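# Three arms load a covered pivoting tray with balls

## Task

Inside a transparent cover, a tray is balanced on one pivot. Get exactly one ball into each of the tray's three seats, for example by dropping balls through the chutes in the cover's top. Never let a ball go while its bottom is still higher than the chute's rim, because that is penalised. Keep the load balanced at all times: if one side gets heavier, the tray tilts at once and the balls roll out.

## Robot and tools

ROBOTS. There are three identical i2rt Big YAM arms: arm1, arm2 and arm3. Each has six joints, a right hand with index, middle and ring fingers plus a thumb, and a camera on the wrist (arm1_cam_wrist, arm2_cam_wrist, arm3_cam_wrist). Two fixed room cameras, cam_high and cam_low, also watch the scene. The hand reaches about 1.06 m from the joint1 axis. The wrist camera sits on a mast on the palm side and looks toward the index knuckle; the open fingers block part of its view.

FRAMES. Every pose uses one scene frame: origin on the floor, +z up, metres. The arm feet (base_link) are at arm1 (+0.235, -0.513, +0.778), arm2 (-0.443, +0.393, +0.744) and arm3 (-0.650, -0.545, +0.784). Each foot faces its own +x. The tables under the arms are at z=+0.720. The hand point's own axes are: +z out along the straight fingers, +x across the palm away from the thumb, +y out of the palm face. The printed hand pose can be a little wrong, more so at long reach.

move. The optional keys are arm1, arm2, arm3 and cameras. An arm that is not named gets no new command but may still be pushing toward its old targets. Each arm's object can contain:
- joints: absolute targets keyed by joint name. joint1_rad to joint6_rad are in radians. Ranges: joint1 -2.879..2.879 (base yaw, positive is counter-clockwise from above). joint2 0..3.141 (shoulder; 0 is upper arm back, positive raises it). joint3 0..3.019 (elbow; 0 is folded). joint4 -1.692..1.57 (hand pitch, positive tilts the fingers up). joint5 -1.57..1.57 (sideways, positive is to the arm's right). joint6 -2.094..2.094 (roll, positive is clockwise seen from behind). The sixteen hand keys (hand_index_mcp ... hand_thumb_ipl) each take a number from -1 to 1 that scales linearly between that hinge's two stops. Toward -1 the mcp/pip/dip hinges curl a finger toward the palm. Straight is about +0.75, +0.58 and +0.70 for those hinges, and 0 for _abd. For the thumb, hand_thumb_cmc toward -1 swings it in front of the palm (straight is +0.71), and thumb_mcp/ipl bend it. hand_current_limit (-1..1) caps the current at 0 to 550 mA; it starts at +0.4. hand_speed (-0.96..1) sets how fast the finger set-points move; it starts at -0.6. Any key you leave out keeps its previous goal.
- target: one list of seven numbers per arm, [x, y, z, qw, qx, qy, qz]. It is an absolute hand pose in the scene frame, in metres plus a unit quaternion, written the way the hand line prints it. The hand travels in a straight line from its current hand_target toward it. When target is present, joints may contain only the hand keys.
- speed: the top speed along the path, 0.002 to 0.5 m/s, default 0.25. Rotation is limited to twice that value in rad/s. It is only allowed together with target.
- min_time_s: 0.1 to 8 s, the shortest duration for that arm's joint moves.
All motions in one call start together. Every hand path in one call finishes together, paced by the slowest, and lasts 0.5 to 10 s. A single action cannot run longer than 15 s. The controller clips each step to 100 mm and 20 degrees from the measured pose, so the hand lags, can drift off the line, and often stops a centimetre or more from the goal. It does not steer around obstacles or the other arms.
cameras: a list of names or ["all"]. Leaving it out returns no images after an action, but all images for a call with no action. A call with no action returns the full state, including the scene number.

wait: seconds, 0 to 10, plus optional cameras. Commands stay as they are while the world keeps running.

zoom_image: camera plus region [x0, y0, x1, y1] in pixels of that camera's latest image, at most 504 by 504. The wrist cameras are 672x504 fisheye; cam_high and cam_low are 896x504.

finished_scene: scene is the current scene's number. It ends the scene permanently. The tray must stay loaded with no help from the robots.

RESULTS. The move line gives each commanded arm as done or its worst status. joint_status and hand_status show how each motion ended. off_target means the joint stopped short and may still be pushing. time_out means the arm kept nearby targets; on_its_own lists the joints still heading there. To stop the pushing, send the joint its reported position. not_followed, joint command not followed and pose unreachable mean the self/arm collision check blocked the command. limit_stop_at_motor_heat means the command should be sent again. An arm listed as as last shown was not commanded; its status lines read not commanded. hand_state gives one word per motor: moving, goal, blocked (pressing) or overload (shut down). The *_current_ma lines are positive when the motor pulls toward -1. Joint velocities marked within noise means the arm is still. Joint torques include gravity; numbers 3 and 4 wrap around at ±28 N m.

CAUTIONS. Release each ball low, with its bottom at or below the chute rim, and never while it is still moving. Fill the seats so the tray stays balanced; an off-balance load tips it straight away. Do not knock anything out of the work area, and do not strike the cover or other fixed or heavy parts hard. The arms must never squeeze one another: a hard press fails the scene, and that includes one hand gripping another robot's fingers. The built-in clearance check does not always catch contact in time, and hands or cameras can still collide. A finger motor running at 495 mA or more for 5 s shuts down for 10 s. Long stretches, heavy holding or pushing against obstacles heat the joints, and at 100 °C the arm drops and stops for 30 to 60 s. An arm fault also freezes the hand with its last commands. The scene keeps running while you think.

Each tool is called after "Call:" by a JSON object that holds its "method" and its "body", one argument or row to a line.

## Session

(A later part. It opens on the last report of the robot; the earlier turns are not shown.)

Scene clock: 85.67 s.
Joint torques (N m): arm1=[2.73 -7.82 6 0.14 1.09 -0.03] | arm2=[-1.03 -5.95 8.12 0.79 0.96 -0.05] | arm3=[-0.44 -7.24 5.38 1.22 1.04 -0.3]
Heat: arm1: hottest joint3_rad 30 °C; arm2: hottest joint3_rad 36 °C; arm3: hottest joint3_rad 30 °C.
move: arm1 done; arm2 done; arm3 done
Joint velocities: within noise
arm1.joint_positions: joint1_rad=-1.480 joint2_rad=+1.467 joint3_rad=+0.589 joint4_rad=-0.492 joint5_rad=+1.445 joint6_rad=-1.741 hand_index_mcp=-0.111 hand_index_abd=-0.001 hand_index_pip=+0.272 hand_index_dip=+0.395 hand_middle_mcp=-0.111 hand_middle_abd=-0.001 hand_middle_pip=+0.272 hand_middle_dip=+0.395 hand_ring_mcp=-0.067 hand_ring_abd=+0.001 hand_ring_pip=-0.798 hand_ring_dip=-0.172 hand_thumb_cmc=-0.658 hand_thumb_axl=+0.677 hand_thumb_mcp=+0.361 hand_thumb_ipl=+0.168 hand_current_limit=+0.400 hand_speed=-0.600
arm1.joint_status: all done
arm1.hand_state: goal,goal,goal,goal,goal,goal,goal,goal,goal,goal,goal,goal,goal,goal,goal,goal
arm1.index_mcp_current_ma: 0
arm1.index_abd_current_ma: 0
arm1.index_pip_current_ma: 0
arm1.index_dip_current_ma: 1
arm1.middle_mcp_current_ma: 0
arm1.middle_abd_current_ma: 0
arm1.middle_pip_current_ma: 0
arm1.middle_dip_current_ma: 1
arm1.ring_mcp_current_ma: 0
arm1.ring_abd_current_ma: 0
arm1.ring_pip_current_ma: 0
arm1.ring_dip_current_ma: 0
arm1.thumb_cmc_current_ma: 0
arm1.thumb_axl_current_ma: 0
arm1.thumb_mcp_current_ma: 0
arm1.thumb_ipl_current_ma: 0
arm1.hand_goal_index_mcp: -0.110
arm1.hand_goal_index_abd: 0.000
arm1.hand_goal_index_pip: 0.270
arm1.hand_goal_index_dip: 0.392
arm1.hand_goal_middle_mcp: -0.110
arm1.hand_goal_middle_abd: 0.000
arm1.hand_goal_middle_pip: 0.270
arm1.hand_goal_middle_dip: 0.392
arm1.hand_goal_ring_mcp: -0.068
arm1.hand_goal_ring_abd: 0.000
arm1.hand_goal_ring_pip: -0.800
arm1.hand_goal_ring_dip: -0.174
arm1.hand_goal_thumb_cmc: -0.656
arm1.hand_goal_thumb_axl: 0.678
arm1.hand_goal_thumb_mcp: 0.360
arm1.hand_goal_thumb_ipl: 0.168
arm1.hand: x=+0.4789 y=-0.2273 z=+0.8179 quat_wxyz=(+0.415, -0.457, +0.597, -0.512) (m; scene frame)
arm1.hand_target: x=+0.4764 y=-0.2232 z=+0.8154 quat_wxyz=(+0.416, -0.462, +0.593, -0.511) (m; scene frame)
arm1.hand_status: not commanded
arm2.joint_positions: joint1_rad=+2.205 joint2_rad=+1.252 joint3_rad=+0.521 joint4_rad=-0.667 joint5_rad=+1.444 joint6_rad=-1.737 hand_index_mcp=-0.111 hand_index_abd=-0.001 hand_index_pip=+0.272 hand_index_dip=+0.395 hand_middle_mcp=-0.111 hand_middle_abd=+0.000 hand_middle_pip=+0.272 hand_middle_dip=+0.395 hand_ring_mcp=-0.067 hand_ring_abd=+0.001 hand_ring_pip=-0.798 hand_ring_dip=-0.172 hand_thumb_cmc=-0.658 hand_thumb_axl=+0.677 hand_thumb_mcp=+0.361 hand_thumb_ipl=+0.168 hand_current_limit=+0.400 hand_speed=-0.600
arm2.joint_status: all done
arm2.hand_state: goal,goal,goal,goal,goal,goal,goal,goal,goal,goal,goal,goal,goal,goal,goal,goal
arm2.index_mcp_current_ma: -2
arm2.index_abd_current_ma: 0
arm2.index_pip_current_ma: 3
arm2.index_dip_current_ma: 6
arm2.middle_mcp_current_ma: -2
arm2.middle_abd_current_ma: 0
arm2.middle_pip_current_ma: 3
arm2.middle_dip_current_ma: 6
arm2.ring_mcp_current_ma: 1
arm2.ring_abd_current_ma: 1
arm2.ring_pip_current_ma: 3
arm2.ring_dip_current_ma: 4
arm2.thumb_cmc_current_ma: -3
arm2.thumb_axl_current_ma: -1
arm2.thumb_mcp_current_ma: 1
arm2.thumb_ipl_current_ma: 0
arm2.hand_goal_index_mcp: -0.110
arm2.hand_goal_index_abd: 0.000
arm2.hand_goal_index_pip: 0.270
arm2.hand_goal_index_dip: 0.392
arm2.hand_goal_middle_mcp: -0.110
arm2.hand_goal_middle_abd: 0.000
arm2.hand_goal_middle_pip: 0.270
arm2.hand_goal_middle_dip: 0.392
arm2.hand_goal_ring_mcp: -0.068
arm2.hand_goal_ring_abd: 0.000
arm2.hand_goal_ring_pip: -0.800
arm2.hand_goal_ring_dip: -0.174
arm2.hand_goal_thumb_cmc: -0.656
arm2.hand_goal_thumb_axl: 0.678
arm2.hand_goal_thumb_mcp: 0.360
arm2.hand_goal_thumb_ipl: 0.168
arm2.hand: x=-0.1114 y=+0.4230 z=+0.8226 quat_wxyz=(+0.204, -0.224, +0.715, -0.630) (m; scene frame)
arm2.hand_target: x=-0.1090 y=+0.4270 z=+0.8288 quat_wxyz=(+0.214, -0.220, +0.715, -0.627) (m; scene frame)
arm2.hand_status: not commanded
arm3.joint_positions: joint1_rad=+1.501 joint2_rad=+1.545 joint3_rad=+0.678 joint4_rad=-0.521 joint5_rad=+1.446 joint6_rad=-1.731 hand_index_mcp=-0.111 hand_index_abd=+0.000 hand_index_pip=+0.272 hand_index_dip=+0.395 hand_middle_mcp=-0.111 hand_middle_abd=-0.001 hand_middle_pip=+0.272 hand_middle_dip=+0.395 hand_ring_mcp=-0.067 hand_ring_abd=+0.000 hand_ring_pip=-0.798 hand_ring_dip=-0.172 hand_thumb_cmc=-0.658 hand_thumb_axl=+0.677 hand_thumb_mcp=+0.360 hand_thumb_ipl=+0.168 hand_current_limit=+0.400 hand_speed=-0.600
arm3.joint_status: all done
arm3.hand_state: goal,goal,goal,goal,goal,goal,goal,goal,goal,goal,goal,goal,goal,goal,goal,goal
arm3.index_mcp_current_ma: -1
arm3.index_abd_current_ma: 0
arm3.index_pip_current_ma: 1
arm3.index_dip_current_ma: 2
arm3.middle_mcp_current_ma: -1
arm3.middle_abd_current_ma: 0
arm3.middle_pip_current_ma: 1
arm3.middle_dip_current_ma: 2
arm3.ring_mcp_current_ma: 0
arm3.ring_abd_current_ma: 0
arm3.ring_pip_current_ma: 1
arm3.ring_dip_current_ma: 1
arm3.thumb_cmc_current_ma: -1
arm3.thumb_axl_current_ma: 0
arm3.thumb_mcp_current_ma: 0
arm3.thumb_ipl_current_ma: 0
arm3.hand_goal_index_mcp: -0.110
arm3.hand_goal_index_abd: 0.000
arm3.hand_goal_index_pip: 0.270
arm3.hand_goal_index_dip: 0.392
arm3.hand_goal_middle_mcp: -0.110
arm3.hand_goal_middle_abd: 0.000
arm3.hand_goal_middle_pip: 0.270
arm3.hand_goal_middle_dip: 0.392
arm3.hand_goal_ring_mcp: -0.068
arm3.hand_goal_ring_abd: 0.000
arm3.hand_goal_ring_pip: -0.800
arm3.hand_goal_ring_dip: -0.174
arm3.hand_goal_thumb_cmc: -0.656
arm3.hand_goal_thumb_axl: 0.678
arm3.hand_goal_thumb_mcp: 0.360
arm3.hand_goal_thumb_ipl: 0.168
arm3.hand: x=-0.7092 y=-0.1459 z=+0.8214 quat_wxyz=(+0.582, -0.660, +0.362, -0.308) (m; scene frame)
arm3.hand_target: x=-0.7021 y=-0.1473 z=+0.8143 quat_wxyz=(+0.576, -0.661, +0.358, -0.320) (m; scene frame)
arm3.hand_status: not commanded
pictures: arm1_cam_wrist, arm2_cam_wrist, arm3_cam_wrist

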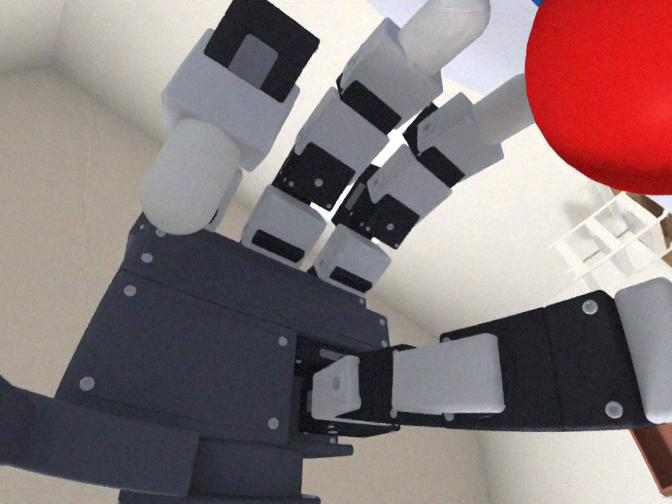

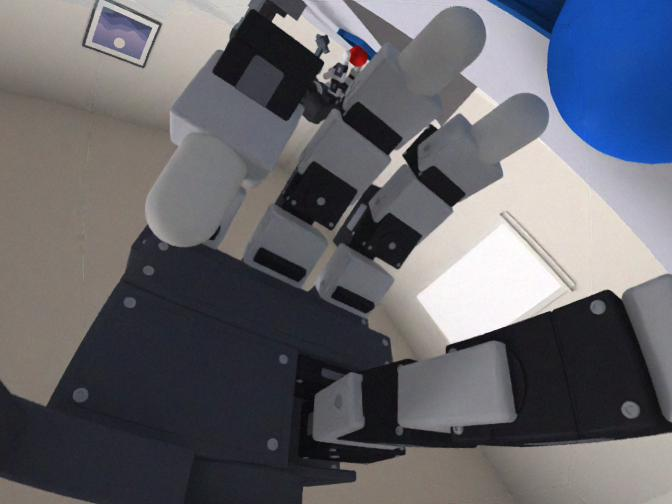

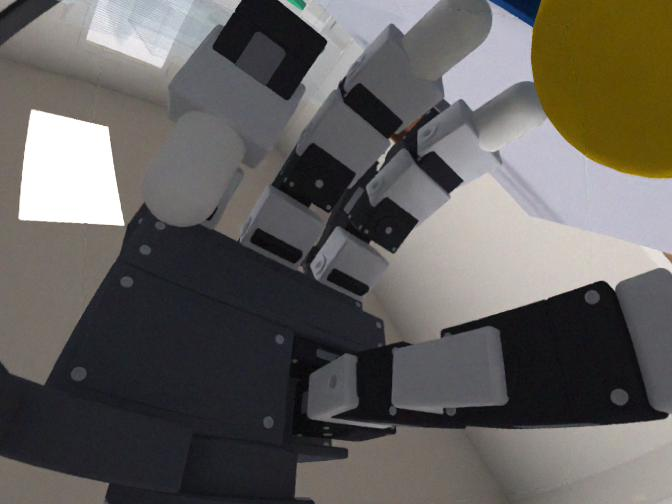

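Call:
{"method": "move", "body": {
  "arm1": {"joints":{"joint1_rad":-1.458,"joint2_rad":1.522,"joint3_rad":0.567,"joint4_rad":-0.411,"hand_index_mcp":-0.14,"hand_middle_mcp":-0.14,"hand_thumb_mcp":0.34},"min_time_s":1.2},
  "arm2": {"joints":{"joint2_rad":1.332,"joint3_rad":0.494,"joint4_rad":-0.56,"hand_index_mcp":-0.14,"hand_middle_mcp":-0.14,"hand_thumb_mcp":0.34},"min_time_s":1.2},
  "arm3": {"joints":{"joint2_rad":1.617,"joint3_rad":0.653,"joint4_rad":-0.434,"hand_index_mcp":-0.14,"hand_middle_mcp":-0.14,"hand_thumb_mcp":0.34},"min_time_s":1.2},
  "cameras": ["arm1_cam_wrist","arm2_cam_wrist","arm3_cam_wrist"]
}}

Scene clock: 111.20 s.
Joint torques (N m): arm1=[2.73 -7.88 5.12 0.21 1.09 -0.03] | arm2=[-1.03 -4.31 7.36 0.81 0.96 -0.05] | arm3=[-0.38 -7.12 4.82 1.26 0.93 -0.28]
Heat: arm1: hottest joint3_rad 29 °C; arm2: hottest joint3_rad 36 °C; arm3: hottest joint3_rad 29 °C.
move: arm1 done; arm2 done; arm3 done
Joint velocities: within noise
arm1.joint_positions: joint1_rad=-1.469 joint2_rad=+1.509 joint3_rad=+0.570 joint4_rad=-0.421 joint5_rad=+1.445 joint6_rad=-1.741 hand_index_mcp=-0.141 hand_index_abd=-0.001 hand_index_pip=+0.272 hand_index_dip=+0.395 hand_middle_mcp=-0.141 hand_middle_abd=-0.001 hand_middle_pip=+0.272 hand_middle_dip=+0.395 hand_ring_mcp=-0.067 hand_ring_abd=+0.001 hand_ring_pip=-0.798 hand_ring_dip=-0.172 hand_thumb_cmc=-0.658 hand_thumb_axl=+0.677 hand_thumb_mcp=+0.341 hand_thumb_ipl=+0.168 hand_current_limit=+0.400 hand_speed=-0.600
arm1.joint_status: all done
arm1.hand_state: goal,goal,goal,goal,goal,goal,goal,goal,goal,goal,goal,goal,goal,goal,goal,goal
arm1.index_mcp_current_ma: 0
arm1.index_abd_current_ma: 0
arm1.index_pip_current_ma: 0
arm1.index_dip_current_ma: 1
arm1.middle_mcp_current_ma: 0
arm1.middle_abd_current_ma: 0
arm1.middle_pip_current_ma: 0
arm1.middle_dip_current_ma: 1
arm1.ring_mcp_current_ma: 0
arm1.ring_abd_current_ma: 0
arm1.ring_pip_current_ma: 0
arm1.ring_dip_current_ma: 0
arm1.thumb_cmc_current_ma: 0
arm1.thumb_axl_current_ma: 0
arm1.thumb_mcp_current_ma: 0
arm1.thumb_ipl_current_ma: 0
arm1.hand_goal_index_mcp: -0.140
arm1.hand_goal_index_abd: 0.000
arm1.hand_goal_index_pip: 0.270
arm1.hand_goal_index_dip: 0.392
arm1.hand_goal_middle_mcp: -0.140
arm1.hand_goal_middle_abd: 0.000
arm1.hand_goal_middle_pip: 0.270
arm1.hand_goal_middle_dip: 0.392
arm1.hand_goal_ring_mcp: -0.068
arm1.hand_goal_ring_abd: 0.000
arm1.hand_goal_ring_pip: -0.800
arm1.hand_goal_ring_dip: -0.174
arm1.hand_goal_thumb_cmc: -0.656
arm1.hand_goal_thumb_axl: 0.678
arm1.hand_goal_thumb_mcp: 0.340
arm1.hand_goal_thumb_ipl: 0.168
arm1.hand: x=+0.4754 y=-0.2254 z=+0.8023 quat_wxyz=(+0.420, -0.458, +0.597, -0.507) (m; scene frame)
arm1.hand_target: x=+0.4720 y=-0.2242 z=+0.7981 quat_wxyz=(+0.420, -0.464, +0.591, -0.508) (m; scene frame)
arm1.hand_status: not commanded
arm2.joint_positions: joint1_rad=+2.206 joint2_rad=+1.323 joint3_rad=+0.492 joint4_rad=-0.571 joint5_rad=+1.444 joint6_rad=-1.737 hand_index_mcp=-0.141 hand_index_abd=-0.001 hand_index_pip=+0.272 hand_index_dip=+0.395 hand_middle_mcp=-0.141 hand_middle_abd=+0.000 hand_middle_pip=+0.272 hand_middle_dip=+0.395 hand_ring_mcp=-0.067 hand_ring_abd=+0.001 hand_ring_pip=-0.798 hand_ring_dip=-0.172 hand_thumb_cmc=-0.658 hand_thumb_axl=+0.677 hand_thumb_mcp=+0.341 hand_thumb_ipl=+0.168 hand_current_limit=+0.400 hand_speed=-0.600
arm2.joint_status: all done
arm2.hand_state: goal,goal,goal,goal,goal,goal,goal,goal,goal,goal,goal,goal,goal,goal,goal,goal
arm2.index_mcp_current_ma: -1
arm2.index_abd_current_ma: 0
arm2.index_pip_current_ma: 3
arm2.index_dip_current_ma: 6
arm2.middle_mcp_current_ma: -1
arm2.middle_abd_current_ma: 0
arm2.middle_pip_current_ma: 3
arm2.middle_dip_current_ma: 6
arm2.ring_mcp_current_ma: 1
arm2.ring_abd_current_ma: 1
arm2.ring_pip_current_ma: 3
arm2.ring_dip_current_ma: 4
arm2.thumb_cmc_current_ma: -3
arm2.thumb_axl_current_ma: -1
arm2.thumb_mcp_current_ma: 2
arm2.thumb_ipl_current_ma: 0
arm2.hand_goal_index_mcp: -0.140
arm2.hand_goal_index_abd: 0.000
arm2.hand_goal_index_pip: 0.270
arm2.hand_goal_index_dip: 0.392
arm2.hand_goal_middle_mcp: -0.140
arm2.hand_goal_middle_abd: 0.000
arm2.hand_goal_middle_pip: 0.270
arm2.hand_goal_middle_dip: 0.392
arm2.hand_goal_ring_mcp: -0.068
arm2.hand_goal_ring_abd: 0.000
arm2.hand_goal_ring_pip: -0.800
arm2.hand_goal_ring_dip: -0.174
arm2.hand_goal_thumb_cmc: -0.656
arm2.hand_goal_thumb_axl: 0.678
arm2.hand_goal_thumb_mcp: 0.340
arm2.hand_goal_thumb_ipl: 0.168
arm2.hand: x=-0.1119 y=+0.4228 z=+0.7982 quat_wxyz=(+0.203, -0.226, +0.715, -0.630) (m; scene frame)
arm2.hand_target: x=-0.1107 y=+0.4258 z=+0.7972 quat_wxyz=(+0.204, -0.230, +0.713, -0.631) (m; scene frame)
arm2.hand_status: not commanded
arm3.joint_positions: joint1_rad=+1.501 joint2_rad=+1.594 joint3_rad=+0.657 joint4_rad=-0.445 joint5_rad=+1.448 joint6_rad=-1.732 hand_index_mcp=-0.141 hand_index_abd=-0.004 hand_index_pip=+0.269 hand_index_dip=+0.392 hand_middle_mcp=-0.141 hand_middle_abd=-0.001 hand_middle_pip=+0.272 hand_middle_dip=+0.395 hand_ring_mcp=-0.067 hand_ring_abd=+0.000 hand_ring_pip=-0.798 hand_ring_dip=-0.172 hand_thumb_cmc=-0.658 hand_thumb_axl=+0.677 hand_thumb_mcp=+0.341 hand_thumb_ipl=+0.168 hand_current_limit=+0.400 hand_speed=-0.600
arm3.joint_status: all done
arm3.hand_state: goal,goal,goal,goal,goal,goal,goal,goal,goal,goal,goal,goal,goal,goal,goal,goal
arm3.index_mcp_current_ma: 0
arm3.index_abd_current_ma: -2
arm3.index_pip_current_ma: 0
arm3.index_dip_current_ma: 0
arm3.middle_mcp_current_ma: 0
arm3.middle_abd_current_ma: 0
arm3.middle_pip_current_ma: 1
arm3.middle_dip_current_ma: 2
arm3.ring_mcp_current_ma: 0
arm3.ring_abd_current_ma: 0
arm3.ring_pip_current_ma: 1
arm3.ring_dip_current_ma: 1
arm3.thumb_cmc_current_ma: -1
arm3.thumb_axl_current_ma: 0
arm3.thumb_mcp_current_ma: 0
arm3.thumb_ipl_current_ma: 0
arm3.hand_goal_index_mcp: -0.140
arm3.hand_goal_index_abd: 0.000
arm3.hand_goal_index_pip: 0.270
arm3.hand_goal_index_dip: 0.392
arm3.hand_goal_middle_mcp: -0.140
arm3.hand_goal_middle_abd: 0.000
arm3.hand_goal_middle_pip: 0.270
arm3.hand_goal_middle_dip: 0.392
arm3.hand_goal_ring_mcp: -0.068
arm3.hand_goal_ring_abd: 0.000
arm3.hand_goal_ring_pip: -0.800
arm3.hand_goal_ring_dip: -0.174
arm3.hand_goal_thumb_cmc: -0.656
arm3.hand_goal_thumb_axl: 0.678
arm3.hand_goal_thumb_mcp: 0.340
arm3.hand_goal_thumb_ipl: 0.168
arm3.hand: x=-0.7082 y=-0.1471 z=+0.8021 quat_wxyz=(+0.584, -0.658, +0.364, -0.307) (m; scene frame)
arm3.hand_target: x=-0.7008 y=-0.1499 z=+0.7929 quat_wxyz=(+0.576, -0.661, +0.359, -0.320) (m; scene frame)
arm3.hand_status: not commanded
pictures: arm1_cam_wrist, arm2_cam_wrist, arm3_cam_wrist

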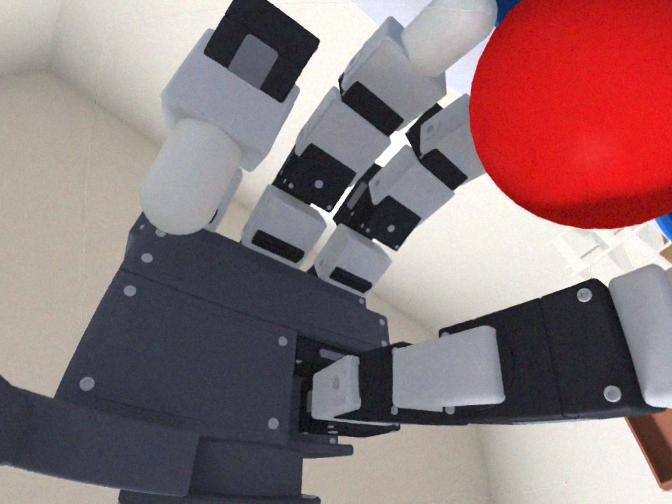

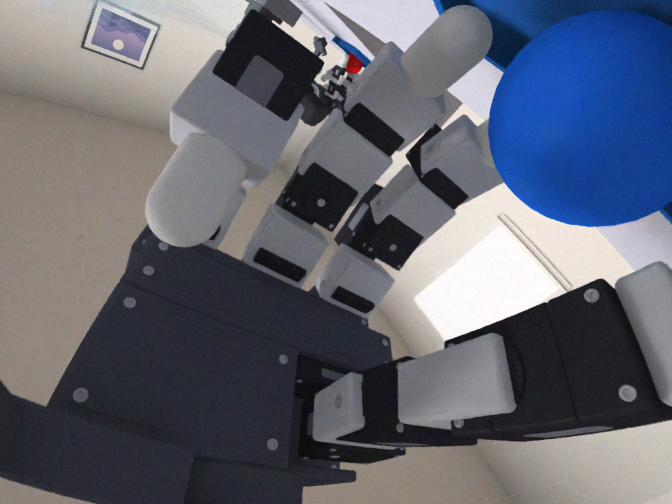

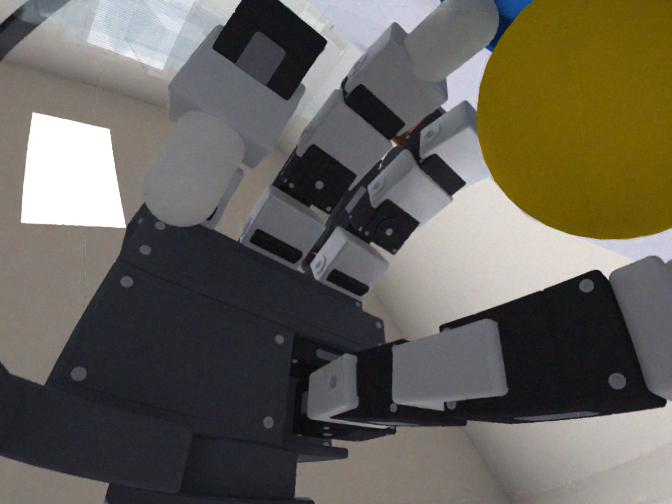

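Call:
{"method": "zoom_image", "body": {
  "camera": "arm2_cam_wrist",
  "region": [452, 0, 672, 250]
}}

Call:
{"method": "zoom_image", "body": {
  "camera": "arm3_cam_wrist",
  "region": [452, 0, 672, 250]
}}

Call:
{"method": "zoom_image", "body": {
  "camera": "arm1_cam_wrist",
  "region": [452, 0, 672, 250]
}}

Scaled by 2.016 from the camera's 672x504 image, which has a finer 960x720 frame.

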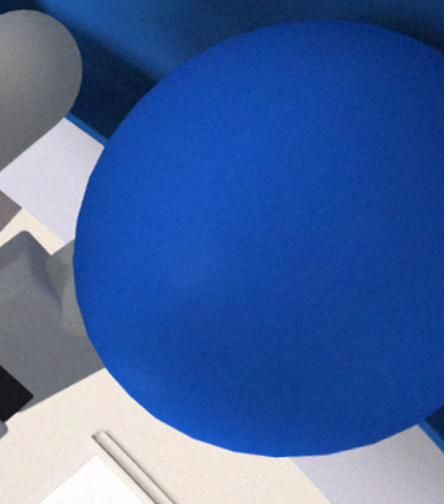

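Scaled by 2.016 from the camera's 672x504 image, which has a finer 960x720 frame.

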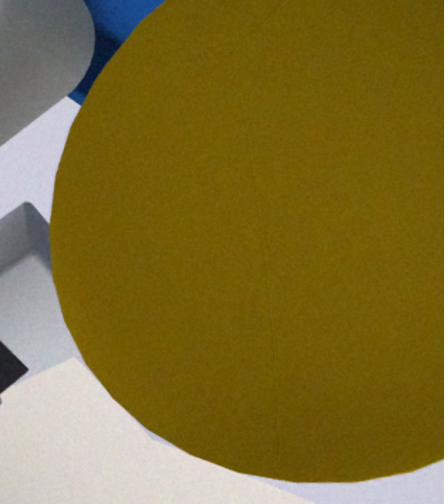

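Scaled by 2.016 from the camera's 672x504 image, which has a finer 960x720 frame.

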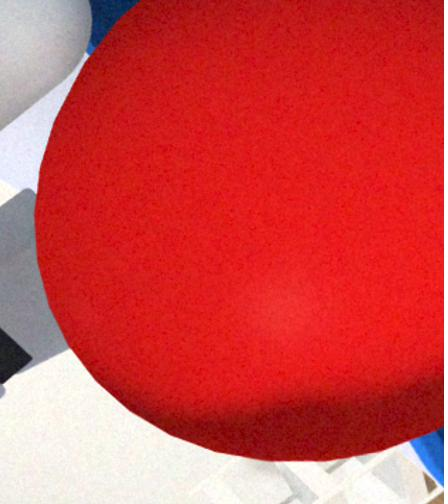

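Call:
{"method": "move", "body": {
  "arm1": {"joints":{"joint1_rad":-1.445,"joint2_rad":1.5,"joint3_rad":0.555,"joint4_rad":-0.402,"hand_index_mcp":-0.2,"hand_middle_mcp":-0.2,"hand_thumb_mcp":0.28},"min_time_s":0.8},
  "arm2": {"joints":{"joint1_rad":2.184,"joint2_rad":1.365,"joint3_rad":0.523,"joint4_rad":-0.55,"hand_index_mcp":-0.2,"hand_middle_mcp":-0.2,"hand_thumb_mcp":0.28},"min_time_s":0.8},
  "arm3": {"joints":{"joint1_rad":1.527,"joint2_rad":1.6,"joint3_rad":0.643,"joint4_rad":-0.427,"hand_index_mcp":-0.2,"hand_middle_mcp":-0.2,"hand_thumb_mcp":0.28},"min_time_s":0.8},
  "cameras": ["arm1_cam_wrist","arm2_cam_wrist","arm3_cam_wrist"]
}}

Scene clock: 142.53 s.
Joint torques (N m): arm1=[2.73 -9.76 5.01 0.18 1.05 -0.03] | arm2=[-2.08 -4.42 9.78 0.75 0.95 -0.06] | arm3=[1.32 -8.7 4.77 1.21 0.91 -0.29]
Heat: arm1: hottest joint3_rad 29 °C; arm2: hottest joint3_rad 34 °C; arm3: hottest joint3_rad 29 °C.
move: arm1 done; arm2 done; arm3 done
Joint velocities: within noise
arm1.joint_positions: joint1_rad=-1.456 joint2_rad=+1.509 joint3_rad=+0.558 joint4_rad=-0.412 joint5_rad=+1.445 joint6_rad=-1.741 hand_index_mcp=-0.200 hand_index_abd=-0.001 hand_index_pip=+0.272 hand_index_dip=+0.395 hand_middle_mcp=-0.200 hand_middle_abd=-0.001 hand_middle_pip=+0.272 hand_middle_dip=+0.395 hand_ring_mcp=-0.067 hand_ring_abd=+0.001 hand_ring_pip=-0.798 hand_ring_dip=-0.172 hand_thumb_cmc=-0.658 hand_thumb_axl=+0.677 hand_thumb_mcp=+0.281 hand_thumb_ipl=+0.168 hand_current_limit=+0.400 hand_speed=-0.600
arm1.joint_status: all done
arm1.hand_state: goal,goal,goal,goal,goal,goal,goal,goal,goal,goal,goal,goal,goal,goal,goal,goal
arm1.index_mcp_current_ma: 0
arm1.index_abd_current_ma: 0
arm1.index_pip_current_ma: 0
arm1.index_dip_current_ma: 1
arm1.middle_mcp_current_ma: 0
arm1.middle_abd_current_ma: 0
arm1.middle_pip_current_ma: 0
arm1.middle_dip_current_ma: 1
arm1.ring_mcp_current_ma: 0
arm1.ring_abd_current_ma: 0
arm1.ring_pip_current_ma: 0
arm1.ring_dip_current_ma: 0
arm1.thumb_cmc_current_ma: 0
arm1.thumb_axl_current_ma: 0
arm1.thumb_mcp_current_ma: 0
arm1.thumb_ipl_current_ma: 0
arm1.hand_goal_index_mcp: -0.200
arm1.hand_goal_index_abd: 0.000
arm1.hand_goal_index_pip: 0.270
arm1.hand_goal_index_dip: 0.392
arm1.hand_goal_middle_mcp: -0.200
arm1.hand_goal_middle_abd: 0.000
arm1.hand_goal_middle_pip: 0.270
arm1.hand_goal_middle_dip: 0.392
arm1.hand_goal_ring_mcp: -0.068
arm1.hand_goal_ring_abd: 0.000
arm1.hand_goal_ring_pip: -0.800
arm1.hand_goal_ring_dip: -0.174
arm1.hand_goal_thumb_cmc: -0.656
arm1.hand_goal_thumb_axl: 0.678
arm1.hand_goal_thumb_mcp: 0.280
arm1.hand_goal_thumb_ipl: 0.168
arm1.hand: x=+0.4707 y=-0.2263 z=+0.7996 quat_wxyz=(+0.423, -0.463, +0.593, -0.505) (m; scene frame)
arm1.hand_target: x=+0.4679 y=-0.2230 z=+0.8023 quat_wxyz=(+0.429, -0.463, +0.592, -0.501) (m; scene frame)
arm1.hand_status: not commanded
arm2.joint_positions: joint1_rad=+2.191 joint2_rad=+1.356 joint3_rad=+0.492 joint4_rad=-0.560 joint5_rad=+1.445 joint6_rad=-1.737 hand_index_mcp=-0.200 hand_index_abd=+0.000 hand_index_pip=+0.272 hand_index_dip=+0.395 hand_middle_mcp=-0.200 hand_middle_abd=+0.000 hand_middle_pip=+0.272 hand_middle_dip=+0.395 hand_ring_mcp=-0.067 hand_ring_abd=+0.001 hand_ring_pip=-0.798 hand_ring_dip=-0.172 hand_thumb_cmc=-0.658 hand_thumb_axl=+0.677 hand_thumb_mcp=+0.281 hand_thumb_ipl=+0.168 hand_current_limit=+0.400 hand_speed=-0.600
arm2.joint_status: all done
arm2.hand_state: goal,goal,goal,goal,goal,goal,goal,goal,goal,goal,goal,goal,goal,goal,goal,goal
arm2.index_mcp_current_ma: 0
arm2.index_abd_current_ma: 0
arm2.index_pip_current_ma: 4
arm2.index_dip_current_ma: 6
arm2.middle_mcp_current_ma: 0
arm2.middle_abd_current_ma: 0
arm2.middle_pip_current_ma: 3
arm2.middle_dip_current_ma: 6
arm2.ring_mcp_current_ma: 1
arm2.ring_abd_current_ma: 1
arm2.ring_pip_current_ma: 3
arm2.ring_dip_current_ma: 4
arm2.thumb_cmc_current_ma: -3
arm2.thumb_axl_current_ma: -1
arm2.thumb_mcp_current_ma: 3
arm2.thumb_ipl_current_ma: 0
arm2.hand_goal_index_mcp: -0.200
arm2.hand_goal_index_abd: 0.000
arm2.hand_goal_index_pip: 0.270
arm2.hand_goal_index_dip: 0.392
arm2.hand_goal_middle_mcp: -0.200
arm2.hand_goal_middle_abd: 0.000
arm2.hand_goal_middle_pip: 0.270
arm2.hand_goal_middle_dip: 0.392
arm2.hand_goal_ring_mcp: -0.068
arm2.hand_goal_ring_abd: 0.000
arm2.hand_goal_ring_pip: -0.800
arm2.hand_goal_ring_dip: -0.174
arm2.hand_goal_thumb_cmc: -0.656
arm2.hand_goal_thumb_axl: 0.678
arm2.hand_goal_thumb_mcp: 0.280
arm2.hand_goal_thumb_ipl: 0.168
arm2.hand: x=-0.1122 y=+0.4175 z=+0.7899 quat_wxyz=(+0.190, -0.228, +0.714, -0.634) (m; scene frame)
arm2.hand_target: x=-0.0994 y=+0.4230 z=+0.7969 quat_wxyz=(+0.196, -0.218, +0.716, -0.633) (m; scene frame)
arm2.hand_status: not commanded
arm3.joint_positions: joint1_rad=+1.513 joint2_rad=+1.596 joint3_rad=+0.647 joint4_rad=-0.437 joint5_rad=+1.449 joint6_rad=-1.732 hand_index_mcp=-0.200 hand_index_abd=-0.003 hand_index_pip=+0.270 hand_index_dip=+0.392 hand_middle_mcp=-0.200 hand_middle_abd=-0.001 hand_middle_pip=+0.272 hand_middle_dip=+0.395 hand_ring_mcp=-0.068 hand_ring_abd=+0.000 hand_ring_pip=-0.798 hand_ring_dip=-0.172 hand_thumb_cmc=-0.658 hand_thumb_axl=+0.677 hand_thumb_mcp=+0.281 hand_thumb_ipl=+0.168 hand_current_limit=+0.400 hand_speed=-0.600
arm3.joint_status: all done
arm3.hand_state: goal,goal,goal,goal,goal,goal,goal,goal,goal,goal,goal,goal,goal,goal,goal,goal
arm3.index_mcp_current_ma: 0
arm3.index_abd_current_ma: -1
arm3.index_pip_current_ma: 0
arm3.index_dip_current_ma: 0
arm3.middle_mcp_current_ma: 0
arm3.middle_abd_current_ma: 0
arm3.middle_pip_current_ma: 1
arm3.middle_dip_current_ma: 2
arm3.ring_mcp_current_ma: 0
arm3.ring_abd_current_ma: 0
arm3.ring_pip_current_ma: 1
arm3.ring_dip_current_ma: 1
arm3.thumb_cmc_current_ma: -1
arm3.thumb_axl_current_ma: 0
arm3.thumb_mcp_current_ma: 1
arm3.thumb_ipl_current_ma: 0
arm3.hand_goal_index_mcp: -0.200
arm3.hand_goal_index_abd: 0.000
arm3.hand_goal_index_pip: 0.270
arm3.hand_goal_index_dip: 0.392
arm3.hand_goal_middle_mcp: -0.200
arm3.hand_goal_middle_abd: 0.000
arm3.hand_goal_middle_pip: 0.270
arm3.hand_goal_middle_dip: 0.392
arm3.hand_goal_ring_mcp: -0.068
arm3.hand_goal_ring_abd: 0.000
arm3.hand_goal_ring_pip: -0.800
arm3.hand_goal_ring_dip: -0.174
arm3.hand_goal_thumb_cmc: -0.656
arm3.hand_goal_thumb_axl: 0.678
arm3.hand_goal_thumb_mcp: 0.280
arm3.hand_goal_thumb_ipl: 0.168
arm3.hand: x=-0.7107 y=-0.1511 z=+0.7989 quat_wxyz=(+0.585, -0.661, +0.358, -0.305) (m; scene frame)
arm3.hand_target: x=-0.7156 y=-0.1535 z=+0.7965 quat_wxyz=(+0.585, -0.666, +0.350, -0.304) (m; scene frame)
arm3.hand_status: not commanded
pictures: arm1_cam_wrist, arm2_cam_wrist, arm3_cam_wrist

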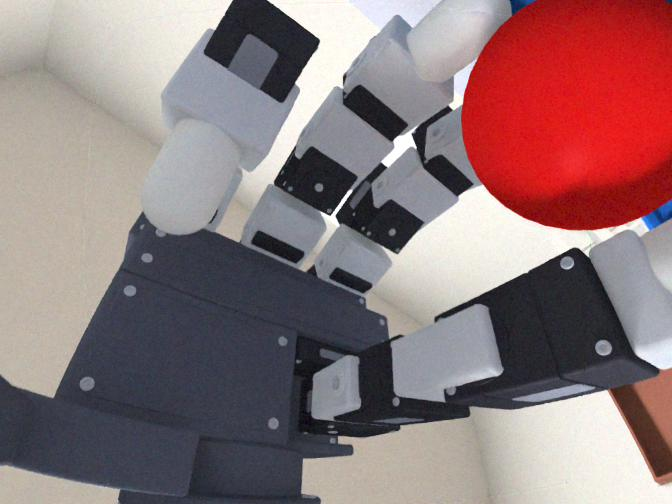

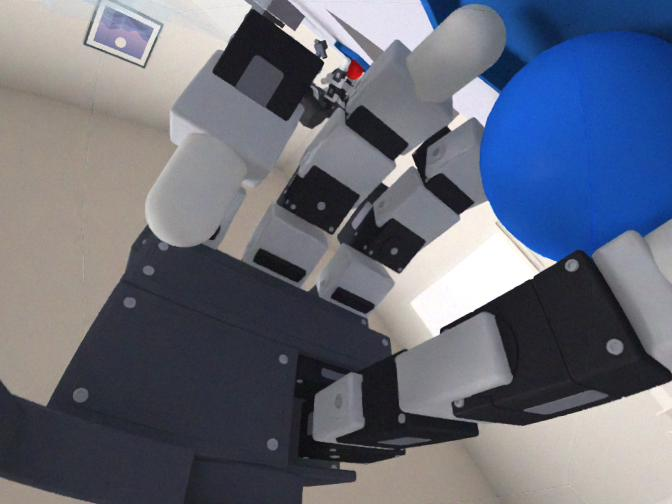

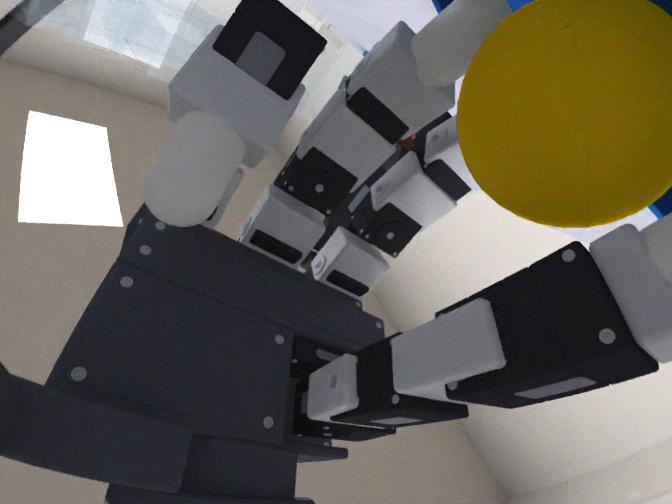

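Call:
{"method": "move", "body": {
  "arm2": {"joints":{"joint1_rad":2.217,"joint3_rad":0.542,"joint4_rad":-0.573},"min_time_s":0.6},
  "cameras": ["arm2_cam_wrist"]
}}

Scene clock: 150.93 s.
Joint torques (N m): arm1=[2.84 -9.64 4.97 0.14 1.07 -0.02] | arm2=[-1.03 -4.48 10.7 0.05 0.94 -0.06] | arm3=[1.67 -8.47 4.75 1.22 0.9 -0.28]
Heat: arm1: hottest joint3_rad 29 °C; arm2: hottest joint3_rad 35 °C; arm3: hottest joint3_rad 29 °C.
move: arm2 done
Joint velocities: within noise
arm1, arm3: as last shown
arm2.joint_positions: joint1_rad=+2.210 joint2_rad=+1.356 joint3_rad=+0.502 joint4_rad=-0.567 joint5_rad=+1.445 joint6_rad=-1.737 hand_index_mcp=-0.200 hand_index_abd=+0.000 hand_index_pip=+0.272 hand_index_dip=+0.395 hand_middle_mcp=-0.200 hand_middle_abd=+0.000 hand_middle_pip=+0.272 hand_middle_dip=+0.395 hand_ring_mcp=-0.067 hand_ring_abd=+0.001 hand_ring_pip=-0.798 hand_ring_dip=-0.172 hand_thumb_cmc=-0.658 hand_thumb_axl=+0.677 hand_thumb_mcp=+0.281 hand_thumb_ipl=+0.168 hand_current_limit=+0.400 hand_speed=-0.600
arm2.joint_status: all done
arm2.hand_state: goal,goal,goal,goal,goal,goal,goal,goal,goal,goal,goal,goal,goal,goal,goal,goal
arm2.index_mcp_current_ma: 0
arm2.index_abd_current_ma: 0
arm2.index_pip_current_ma: 4
arm2.index_dip_current_ma: 6
arm2.middle_mcp_current_ma: 0
arm2.middle_abd_current_ma: 0
arm2.middle_pip_current_ma: 3
arm2.middle_dip_current_ma: 6
arm2.ring_mcp_current_ma: 1
arm2.ring_abd_current_ma: 1
arm2.ring_pip_current_ma: 3
arm2.ring_dip_current_ma: 4
arm2.thumb_cmc_current_ma: -3
arm2.thumb_axl_current_ma: -1
arm2.thumb_mcp_current_ma: 2
arm2.thumb_ipl_current_ma: 0
arm2.hand_goal_index_mcp: -0.200
arm2.hand_goal_index_abd: 0.000
arm2.hand_goal_index_pip: 0.270
arm2.hand_goal_index_dip: 0.392
arm2.hand_goal_middle_mcp: -0.200
arm2.hand_goal_middle_abd: 0.000
arm2.hand_goal_middle_pip: 0.270
arm2.hand_goal_middle_dip: 0.392
arm2.hand_goal_ring_mcp: -0.068
arm2.hand_goal_ring_abd: 0.000
arm2.hand_goal_ring_pip: -0.800
arm2.hand_goal_ring_dip: -0.174
arm2.hand_goal_thumb_cmc: -0.656
arm2.hand_goal_thumb_axl: 0.678
arm2.hand_goal_thumb_mcp: 0.280
arm2.hand_goal_thumb_ipl: 0.168
arm2.hand: x=-0.1097 y=+0.4257 z=+0.7925 quat_wxyz=(+0.197, -0.233, +0.713, -0.632) (m; scene frame)
arm2.hand_target: x=-0.0969 y=+0.4368 z=+0.8015 quat_wxyz=(+0.205, -0.231, +0.712, -0.630) (m; scene frame)
arm2.hand_status: not commanded
pictures: arm2_cam_wrist

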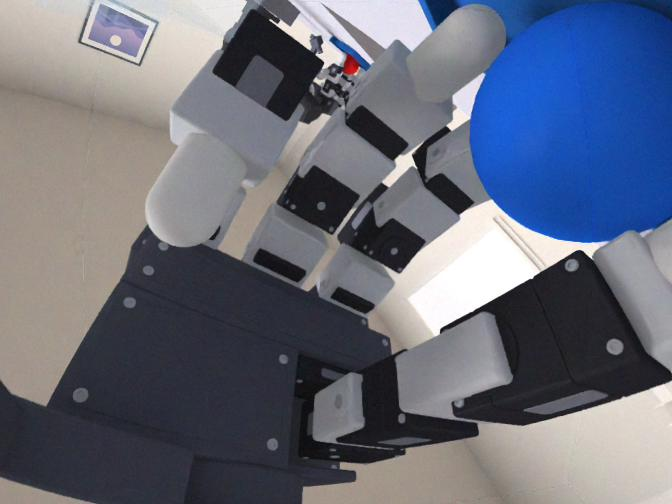

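Call:
{"method": "move", "body": {
  "arm1": {"joints":{"hand_index_mcp":-0.38,"hand_middle_mcp":-0.38,"hand_thumb_mcp":0.1}},
  "arm2": {"joints":{"hand_index_mcp":-0.38,"hand_middle_mcp":-0.38,"hand_thumb_mcp":0.1}},
  "arm3": {"joints":{"hand_index_mcp":-0.38,"hand_middle_mcp":-0.38,"hand_thumb_mcp":0.1}},
  "cameras": ["arm1_cam_wrist","arm2_cam_wrist","arm3_cam_wrist"]
}}

Scene clock: 153.13 s.
Joint torques (N m): arm1=[2.78 -9.7 5.03 0.17 0.98 -0.02] | arm2=[-1.08 -4.42 10.7 0.1 0.88 -0.05] | arm3=[1.44 -8.64 4.72 1.18 0.85 -0.29]
Heat: arm1: hottest joint3_rad 29 °C; arm2: hottest joint3_rad 35 °C; arm3: hottest joint3_rad 29 °C.
move: arm1 off_target; arm2 off_target; arm3 off_target
Joint velocities: within noise
arm1.joint_positions: joint1_rad=-1.456 joint2_rad=+1.509 joint3_rad=+0.558 joint4_rad=-0.412 joint5_rad=+1.447 joint6_rad=-1.741 hand_index_mcp=-0.285 hand_index_abd=+0.005 hand_index_pip=+0.292 hand_index_dip=+0.402 hand_middle_mcp=-0.284 hand_middle_abd=-0.008 hand_middle_pip=+0.295 hand_middle_dip=+0.405 hand_ring_mcp=-0.067 hand_ring_abd=+0.001 hand_ring_pip=-0.798 hand_ring_dip=-0.172 hand_thumb_cmc=-0.654 hand_thumb_axl=+0.677 hand_thumb_mcp=+0.230 hand_thumb_ipl=+0.190 hand_current_limit=+0.400 hand_speed=-0.600
arm1.joint_status: hand_index_mcp off_target (ended at -0.285, target -0.380); hand_middle_mcp off_target (ended at -0.284, target -0.380); hand_thumb_mcp off_target (ended at +0.230, target +0.100)
arm1.hand_state: blocked,goal,blocked,goal,blocked,goal,blocked,goal,goal,goal,goal,goal,goal,goal,blocked,blocked
arm1.index_mcp_current_ma: 225
arm1.index_abd_current_ma: 1
arm1.index_pip_current_ma: 18
arm1.index_dip_current_ma: 5
arm1.middle_mcp_current_ma: 230
arm1.middle_abd_current_ma: -3
arm1.middle_pip_current_ma: 22
arm1.middle_dip_current_ma: 8
arm1.ring_mcp_current_ma: 0
arm1.ring_abd_current_ma: 0
arm1.ring_pip_current_ma: 0
arm1.ring_dip_current_ma: 0
arm1.thumb_cmc_current_ma: 0
arm1.thumb_axl_current_ma: 0
arm1.thumb_mcp_current_ma: 385
arm1.thumb_ipl_current_ma: 29
arm1.hand_goal_index_mcp: -0.380
arm1.hand_goal_index_abd: 0.000
arm1.hand_goal_index_pip: 0.270
arm1.hand_goal_index_dip: 0.392
arm1.hand_goal_middle_mcp: -0.380
arm1.hand_goal_middle_abd: 0.000
arm1.hand_goal_middle_pip: 0.270
arm1.hand_goal_middle_dip: 0.392
arm1.hand_goal_ring_mcp: -0.068
arm1.hand_goal_ring_abd: 0.000
arm1.hand_goal_ring_pip: -0.800
arm1.hand_goal_ring_dip: -0.174
arm1.hand_goal_thumb_cmc: -0.656
arm1.hand_goal_thumb_axl: 0.678
arm1.hand_goal_thumb_mcp: 0.100
arm1.hand_goal_thumb_ipl: 0.168
arm1.hand: x=+0.4708 y=-0.2263 z=+0.7999 quat_wxyz=(+0.423, -0.462, +0.593, -0.506) (m; scene frame)
arm1.hand_target: x=+0.4679 y=-0.2230 z=+0.8023 quat_wxyz=(+0.429, -0.463, +0.592, -0.501) (m; scene frame)
arm1.hand_status: not commanded
arm2.joint_positions: joint1_rad=+2.210 joint2_rad=+1.356 joint3_rad=+0.502 joint4_rad=-0.567 joint5_rad=+1.446 joint6_rad=-1.737 hand_index_mcp=-0.276 hand_index_abd=+0.003 hand_index_pip=+0.290 hand_index_dip=+0.403 hand_middle_mcp=-0.284 hand_middle_abd=-0.004 hand_middle_pip=+0.291 hand_middle_dip=+0.402 hand_ring_mcp=-0.067 hand_ring_abd=+0.001 hand_ring_pip=-0.798 hand_ring_dip=-0.172 hand_thumb_cmc=-0.657 hand_thumb_axl=+0.677 hand_thumb_mcp=+0.233 hand_thumb_ipl=+0.185 hand_current_limit=+0.400 hand_speed=-0.600
arm2.joint_status: hand_index_mcp off_target (ended at -0.276, target -0.380); hand_middle_mcp off_target (ended at -0.284, target -0.380); hand_thumb_mcp off_target (ended at +0.233, target +0.100)
arm2.hand_state: blocked,goal,blocked,goal,blocked,goal,blocked,goal,goal,goal,goal,goal,goal,goal,blocked,goal
arm2.index_mcp_current_ma: 385
arm2.index_abd_current_ma: 4
arm2.index_pip_current_ma: 52
arm2.index_dip_current_ma: 24
arm2.middle_mcp_current_ma: 383
arm2.middle_abd_current_ma: -5
arm2.middle_pip_current_ma: 56
arm2.middle_dip_current_ma: 23
arm2.ring_mcp_current_ma: 1
arm2.ring_abd_current_ma: 1
arm2.ring_pip_current_ma: 3
arm2.ring_dip_current_ma: 4
arm2.thumb_cmc_current_ma: -1
arm2.thumb_axl_current_ma: -1
arm2.thumb_mcp_current_ma: 385
arm2.thumb_ipl_current_ma: 61
arm2.hand_goal_index_mcp: -0.380
arm2.hand_goal_index_abd: 0.000
arm2.hand_goal_index_pip: 0.270
arm2.hand_goal_index_dip: 0.392
arm2.hand_goal_middle_mcp: -0.380
arm2.hand_goal_middle_abd: 0.000
arm2.hand_goal_middle_pip: 0.270
arm2.hand_goal_middle_dip: 0.392
arm2.hand_goal_ring_mcp: -0.068
arm2.hand_goal_ring_abd: 0.000
arm2.hand_goal_ring_pip: -0.800
arm2.hand_goal_ring_dip: -0.174
arm2.hand_goal_thumb_cmc: -0.656
arm2.hand_goal_thumb_axl: 0.678
arm2.hand_goal_thumb_mcp: 0.100
arm2.hand_goal_thumb_ipl: 0.168
arm2.hand: x=-0.1097 y=+0.4255 z=+0.7927 quat_wxyz=(+0.197, -0.233, +0.712, -0.632) (m; scene frame)
arm2.hand_target: x=-0.0969 y=+0.4368 z=+0.8015 quat_wxyz=(+0.205, -0.231, +0.712, -0.630) (m; scene frame)
arm2.hand_status: not commanded
arm3.joint_positions: joint1_rad=+1.513 joint2_rad=+1.596 joint3_rad=+0.647 joint4_rad=-0.437 joint5_rad=+1.450 joint6_rad=-1.733 hand_index_mcp=-0.289 hand_index_abd=+0.007 hand_index_pip=+0.293 hand_index_dip=+0.403 hand_middle_mcp=-0.270 hand_middle_abd=-0.010 hand_middle_pip=+0.296 hand_middle_dip=+0.401 hand_ring_mcp=-0.068 hand_ring_abd=+0.000 hand_ring_pip=-0.798 hand_ring_dip=-0.172 hand_thumb_cmc=-0.656 hand_thumb_axl=+0.677 hand_thumb_mcp=+0.219 hand_thumb_ipl=+0.191 hand_current_limit=+0.400 hand_speed=-0.600
arm3.joint_status: hand_index_mcp off_target (ended at -0.289, target -0.380); hand_middle_mcp off_target (ended at -0.270, target -0.380); hand_thumb_mcp off_target (ended at +0.219, target +0.100)
arm3.hand_state: blocked,goal,blocked,goal,blocked,goal,blocked,goal,goal,goal,goal,goal,goal,goal,blocked,blocked
arm3.index_mcp_current_ma: 280
arm3.index_abd_current_ma: 5
arm3.index_pip_current_ma: 36
arm3.index_dip_current_ma: 13
arm3.middle_mcp_current_ma: 368
arm3.middle_abd_current_ma: -9
arm3.middle_pip_current_ma: 44
arm3.middle_dip_current_ma: 10
arm3.ring_mcp_current_ma: 0
arm3.ring_abd_current_ma: 0
arm3.ring_pip_current_ma: 1
arm3.ring_dip_current_ma: 1
arm3.thumb_cmc_current_ma: 0
arm3.thumb_axl_current_ma: 0
arm3.thumb_mcp_current_ma: 385
arm3.thumb_ipl_current_ma: 56
arm3.hand_goal_index_mcp: -0.380
arm3.hand_goal_index_abd: 0.000
arm3.hand_goal_index_pip: 0.270
arm3.hand_goal_index_dip: 0.392
arm3.hand_goal_middle_mcp: -0.380
arm3.hand_goal_middle_abd: 0.000
arm3.hand_goal_middle_pip: 0.270
arm3.hand_goal_middle_dip: 0.392
arm3.hand_goal_ring_mcp: -0.068
arm3.hand_goal_ring_abd: 0.000
arm3.hand_goal_ring_pip: -0.800
arm3.hand_goal_ring_dip: -0.174
arm3.hand_goal_thumb_cmc: -0.656
arm3.hand_goal_thumb_axl: 0.678
arm3.hand_goal_thumb_mcp: 0.100
arm3.hand_goal_thumb_ipl: 0.168
arm3.hand: x=-0.7106 y=-0.1512 z=+0.7991 quat_wxyz=(+0.585, -0.660, +0.357, -0.306) (m; scene frame)
arm3.hand_target: x=-0.7156 y=-0.1535 z=+0.7965 quat_wxyz=(+0.585, -0.666, +0.350, -0.304) (m; scene frame)
arm3.hand_status: not commanded
pictures: arm1_cam_wrist, arm2_cam_wrist, arm3_cam_wrist

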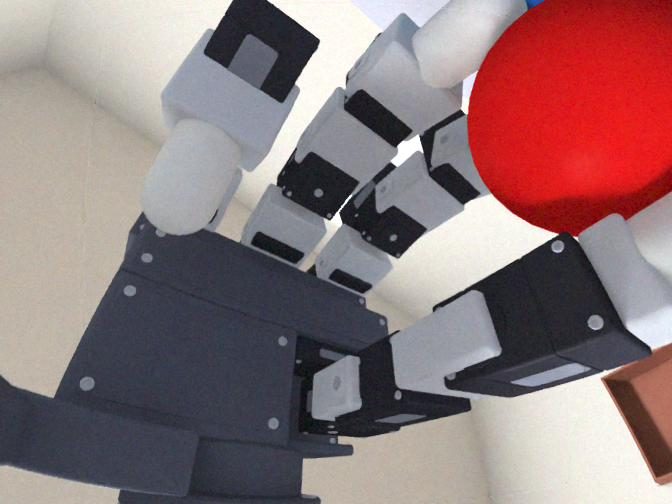

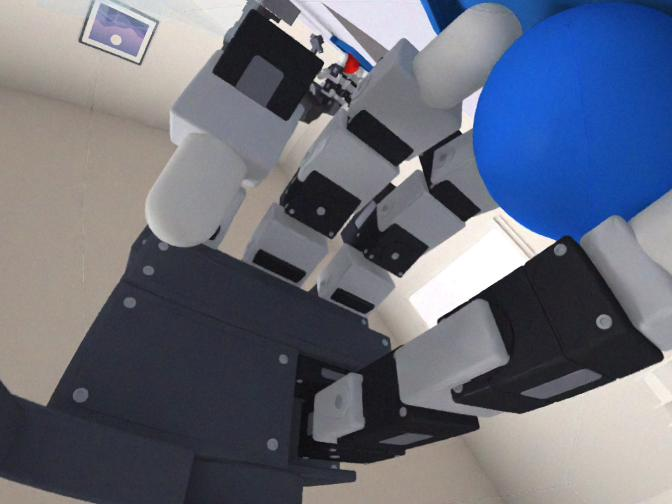

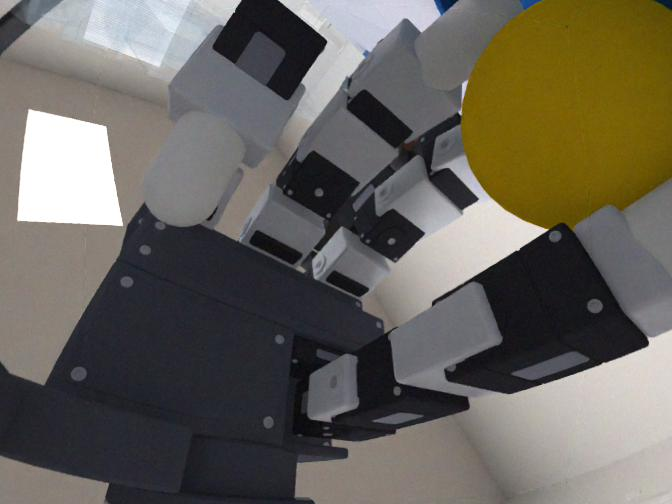

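Call:
{"method": "move", "body": {
  "arm1": {"joints":{"joint2_rad":1.165,"joint3_rad":0.925,"joint4_rad":-1.10},"min_time_s":1.5},
  "arm2": {"joints":{"joint2_rad":1.035,"joint3_rad":0.935,"joint4_rad":-1.255},"min_time_s":1.5},
  "arm3": {"joints":{"joint2_rad":1.245,"joint3_rad":0.985,"joint4_rad":-1.095},"min_time_s":1.5},
  "cameras": ["arm1_cam_wrist","arm2_cam_wrist","arm3_cam_wrist"]
}}

Scene clock: 178.63 s.
Joint torques (N m): arm1=[2.67 -8.64 13.15 -0.55 1.14 0] | arm2=[-1.03 -5.13 16.1 0.13 1.02 -0.03] | arm3=[1.44 -7.88 12 0.59 0.99 -0.25]
Heat: arm1: hottest joint3_rad 29 °C; arm2: hottest joint3_rad 35 °C; arm3: hottest joint3_rad 29 °C.
move: arm1 done; arm2 done; arm3 done
Joint velocities: within noise
arm1.joint_positions: joint1_rad=-1.456 joint2_rad=+1.178 joint3_rad=+0.871 joint4_rad=-1.094 joint5_rad=+1.443 joint6_rad=-1.745 hand_index_mcp=-0.286 hand_index_abd=+0.006 hand_index_pip=+0.294 hand_index_dip=+0.405 hand_middle_mcp=-0.287 hand_middle_abd=-0.009 hand_middle_pip=+0.296 hand_middle_dip=+0.408 hand_ring_mcp=-0.067 hand_ring_abd=+0.001 hand_ring_pip=-0.798 hand_ring_dip=-0.172 hand_thumb_cmc=-0.650 hand_thumb_axl=+0.677 hand_thumb_mcp=+0.230 hand_thumb_ipl=+0.191 hand_current_limit=+0.400 hand_speed=-0.600
arm1.joint_status: all done
arm1.hand_state: blocked,goal,blocked,goal,blocked,goal,blocked,goal,goal,goal,goal,goal,goal,goal,blocked,blocked
arm1.index_mcp_current_ma: 220
arm1.index_abd_current_ma: 2
arm1.index_pip_current_ma: 21
arm1.index_dip_current_ma: 7
arm1.middle_mcp_current_ma: 217
arm1.middle_abd_current_ma: -3
arm1.middle_pip_current_ma: 24
arm1.middle_dip_current_ma: 11
arm1.ring_mcp_current_ma: 0
arm1.ring_abd_current_ma: 0
arm1.ring_pip_current_ma: 0
arm1.ring_dip_current_ma: 0
arm1.thumb_cmc_current_ma: 2
arm1.thumb_axl_current_ma: 0
arm1.thumb_mcp_current_ma: 385
arm1.thumb_ipl_current_ma: 31
arm1.hand_goal_index_mcp: -0.380
arm1.hand_goal_index_abd: 0.000
arm1.hand_goal_index_pip: 0.270
arm1.hand_goal_index_dip: 0.392
arm1.hand_goal_middle_mcp: -0.380
arm1.hand_goal_middle_abd: 0.000
arm1.hand_goal_middle_pip: 0.270
arm1.hand_goal_middle_dip: 0.392
arm1.hand_goal_ring_mcp: -0.068
arm1.hand_goal_ring_abd: 0.000
arm1.hand_goal_ring_pip: -0.800
arm1.hand_goal_ring_dip: -0.174
arm1.hand_goal_thumb_cmc: -0.656
arm1.hand_goal_thumb_axl: 0.678
arm1.hand_goal_thumb_mcp: 0.100
arm1.hand_goal_thumb_ipl: 0.168
arm1.hand: x=+0.4744 y=-0.2171 z=+0.9870 quat_wxyz=(+0.411, -0.474, +0.585, -0.514) (m; scene frame)
arm1.hand_target: x=+0.4747 y=-0.2026 z=+1.0136 quat_wxyz=(+0.431, -0.461, +0.594, -0.499) (m; scene frame)
arm1.hand_status: not commanded
arm2.joint_positions: joint1_rad=+2.210 joint2_rad=+1.049 joint3_rad=+0.872 joint4_rad=-1.249 joint5_rad=+1.443 joint6_rad=-1.740 hand_index_mcp=-0.280 hand_index_abd=+0.008 hand_index_pip=+0.293 hand_index_dip=+0.406 hand_middle_mcp=-0.290 hand_middle_abd=-0.006 hand_middle_pip=+0.292 hand_middle_dip=+0.405 hand_ring_mcp=-0.067 hand_ring_abd=+0.001 hand_ring_pip=-0.798 hand_ring_dip=-0.172 hand_thumb_cmc=-0.654 hand_thumb_axl=+0.677 hand_thumb_mcp=+0.233 hand_thumb_ipl=+0.186 hand_current_limit=+0.400 hand_speed=-0.600
arm2.joint_status: all done
arm2.hand_state: blocked,goal,blocked,goal,blocked,goal,blocked,goal,goal,goal,goal,goal,goal,goal,blocked,goal
arm2.index_mcp_current_ma: 385
arm2.index_abd_current_ma: 15
arm2.index_pip_current_ma: 61
arm2.index_dip_current_ma: 34
arm2.middle_mcp_current_ma: 355
arm2.middle_abd_current_ma: -10
arm2.middle_pip_current_ma: 59
arm2.middle_dip_current_ma: 30
arm2.ring_mcp_current_ma: 1
arm2.ring_abd_current_ma: 1
arm2.ring_pip_current_ma: 3
arm2.ring_dip_current_ma: 4
arm2.thumb_cmc_current_ma: 4
arm2.thumb_axl_current_ma: -1
arm2.thumb_mcp_current_ma: 385
arm2.thumb_ipl_current_ma: 67
arm2.hand_goal_index_mcp: -0.380
arm2.hand_goal_index_abd: 0.000
arm2.hand_goal_index_pip: 0.270
arm2.hand_goal_index_dip: 0.392
arm2.hand_goal_middle_mcp: -0.380
arm2.hand_goal_middle_abd: 0.000
arm2.hand_goal_middle_pip: 0.270
arm2.hand_goal_middle_dip: 0.392
arm2.hand_goal_ring_mcp: -0.068
arm2.hand_goal_ring_abd: 0.000
arm2.hand_goal_ring_pip: -0.800
arm2.hand_goal_ring_dip: -0.174
arm2.hand_goal_thumb_cmc: -0.656
arm2.hand_goal_thumb_axl: 0.678
arm2.hand_goal_thumb_mcp: 0.100
arm2.hand_goal_thumb_ipl: 0.168
arm2.hand: x=-0.1030 y=+0.4306 z=+0.9904 quat_wxyz=(+0.194, -0.236, +0.712, -0.632) (m; scene frame)
arm2.hand_target: x=-0.0940 y=+0.4388 z=+1.0210 quat_wxyz=(+0.220, -0.218, +0.716, -0.626) (m; scene frame)
arm2.hand_status: not commanded
arm3.joint_positions: joint1_rad=+1.513 joint2_rad=+1.251 joint3_rad=+0.945 joint4_rad=-1.088 joint5_rad=+1.446 joint6_rad=-1.736 hand_index_mcp=-0.289 hand_index_abd=+0.008 hand_index_pip=+0.297 hand_index_dip=+0.407 hand_middle_mcp=-0.273 hand_middle_abd=-0.011 hand_middle_pip=+0.301 hand_middle_dip=+0.406 hand_ring_mcp=-0.068 hand_ring_abd=+0.000 hand_ring_pip=-0.798 hand_ring_dip=-0.172 hand_thumb_cmc=-0.652 hand_thumb_axl=+0.677 hand_thumb_mcp=+0.215 hand_thumb_ipl=+0.192 hand_current_limit=+0.400 hand_speed=-0.600
arm3.joint_status: all done
arm3.hand_state: blocked,goal,blocked,goal,blocked,goal,blocked,goal,goal,goal,goal,goal,goal,goal,blocked,blocked
arm3.index_mcp_current_ma: 280
arm3.index_abd_current_ma: 6
arm3.index_pip_current_ma: 46
arm3.index_dip_current_ma: 19
arm3.middle_mcp_current_ma: 355
arm3.middle_abd_current_ma: -10
arm3.middle_pip_current_ma: 55
arm3.middle_dip_current_ma: 18
arm3.ring_mcp_current_ma: 0
arm3.ring_abd_current_ma: 0
arm3.ring_pip_current_ma: 1
arm3.ring_dip_current_ma: 1
arm3.thumb_cmc_current_ma: 4
arm3.thumb_axl_current_ma: 0
arm3.thumb_mcp_current_ma: 385
arm3.thumb_ipl_current_ma: 60
arm3.hand_goal_index_mcp: -0.380
arm3.hand_goal_index_abd: 0.000
arm3.hand_goal_index_pip: 0.270
arm3.hand_goal_index_dip: 0.392
arm3.hand_goal_middle_mcp: -0.380
arm3.hand_goal_middle_abd: 0.000
arm3.hand_goal_middle_pip: 0.270
arm3.hand_goal_middle_dip: 0.392
arm3.hand_goal_ring_mcp: -0.068
arm3.hand_goal_ring_abd: 0.000
arm3.hand_goal_ring_pip: -0.800
arm3.hand_goal_ring_dip: -0.174
arm3.hand_goal_thumb_cmc: -0.656
arm3.hand_goal_thumb_axl: 0.678
arm3.hand_goal_thumb_mcp: 0.100
arm3.hand_goal_thumb_ipl: 0.168
arm3.hand: x=-0.7149 y=-0.1419 z=+0.9979 quat_wxyz=(+0.583, -0.663, +0.355, -0.308) (m; scene frame)
arm3.hand_target: x=-0.7250 y=-0.1355 z=+1.0157 quat_wxyz=(+0.590, -0.661, +0.358, -0.294) (m; scene frame)
arm3.hand_status: not commanded
pictures: arm1_cam_wrist, arm2_cam_wrist, arm3_cam_wrist

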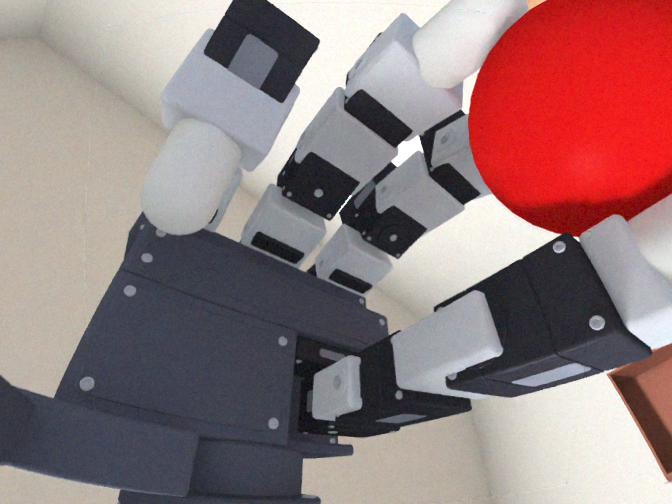

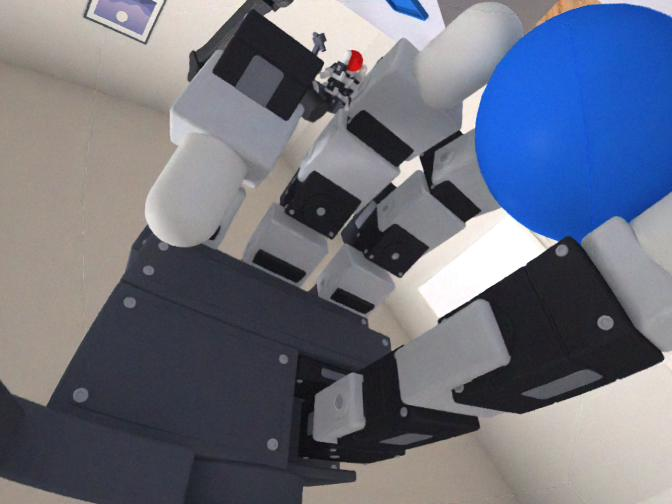

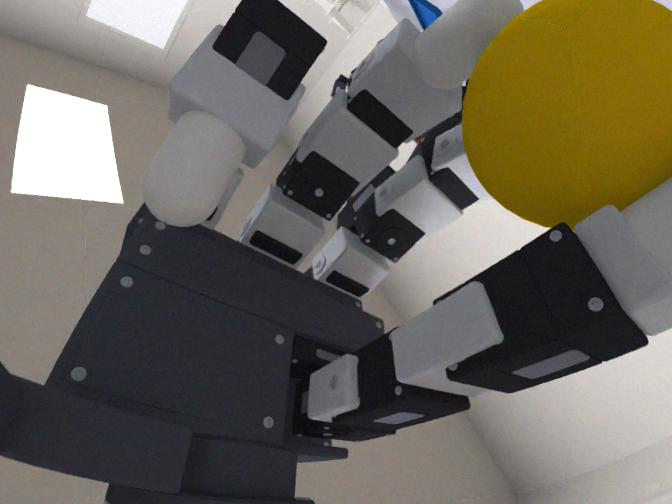

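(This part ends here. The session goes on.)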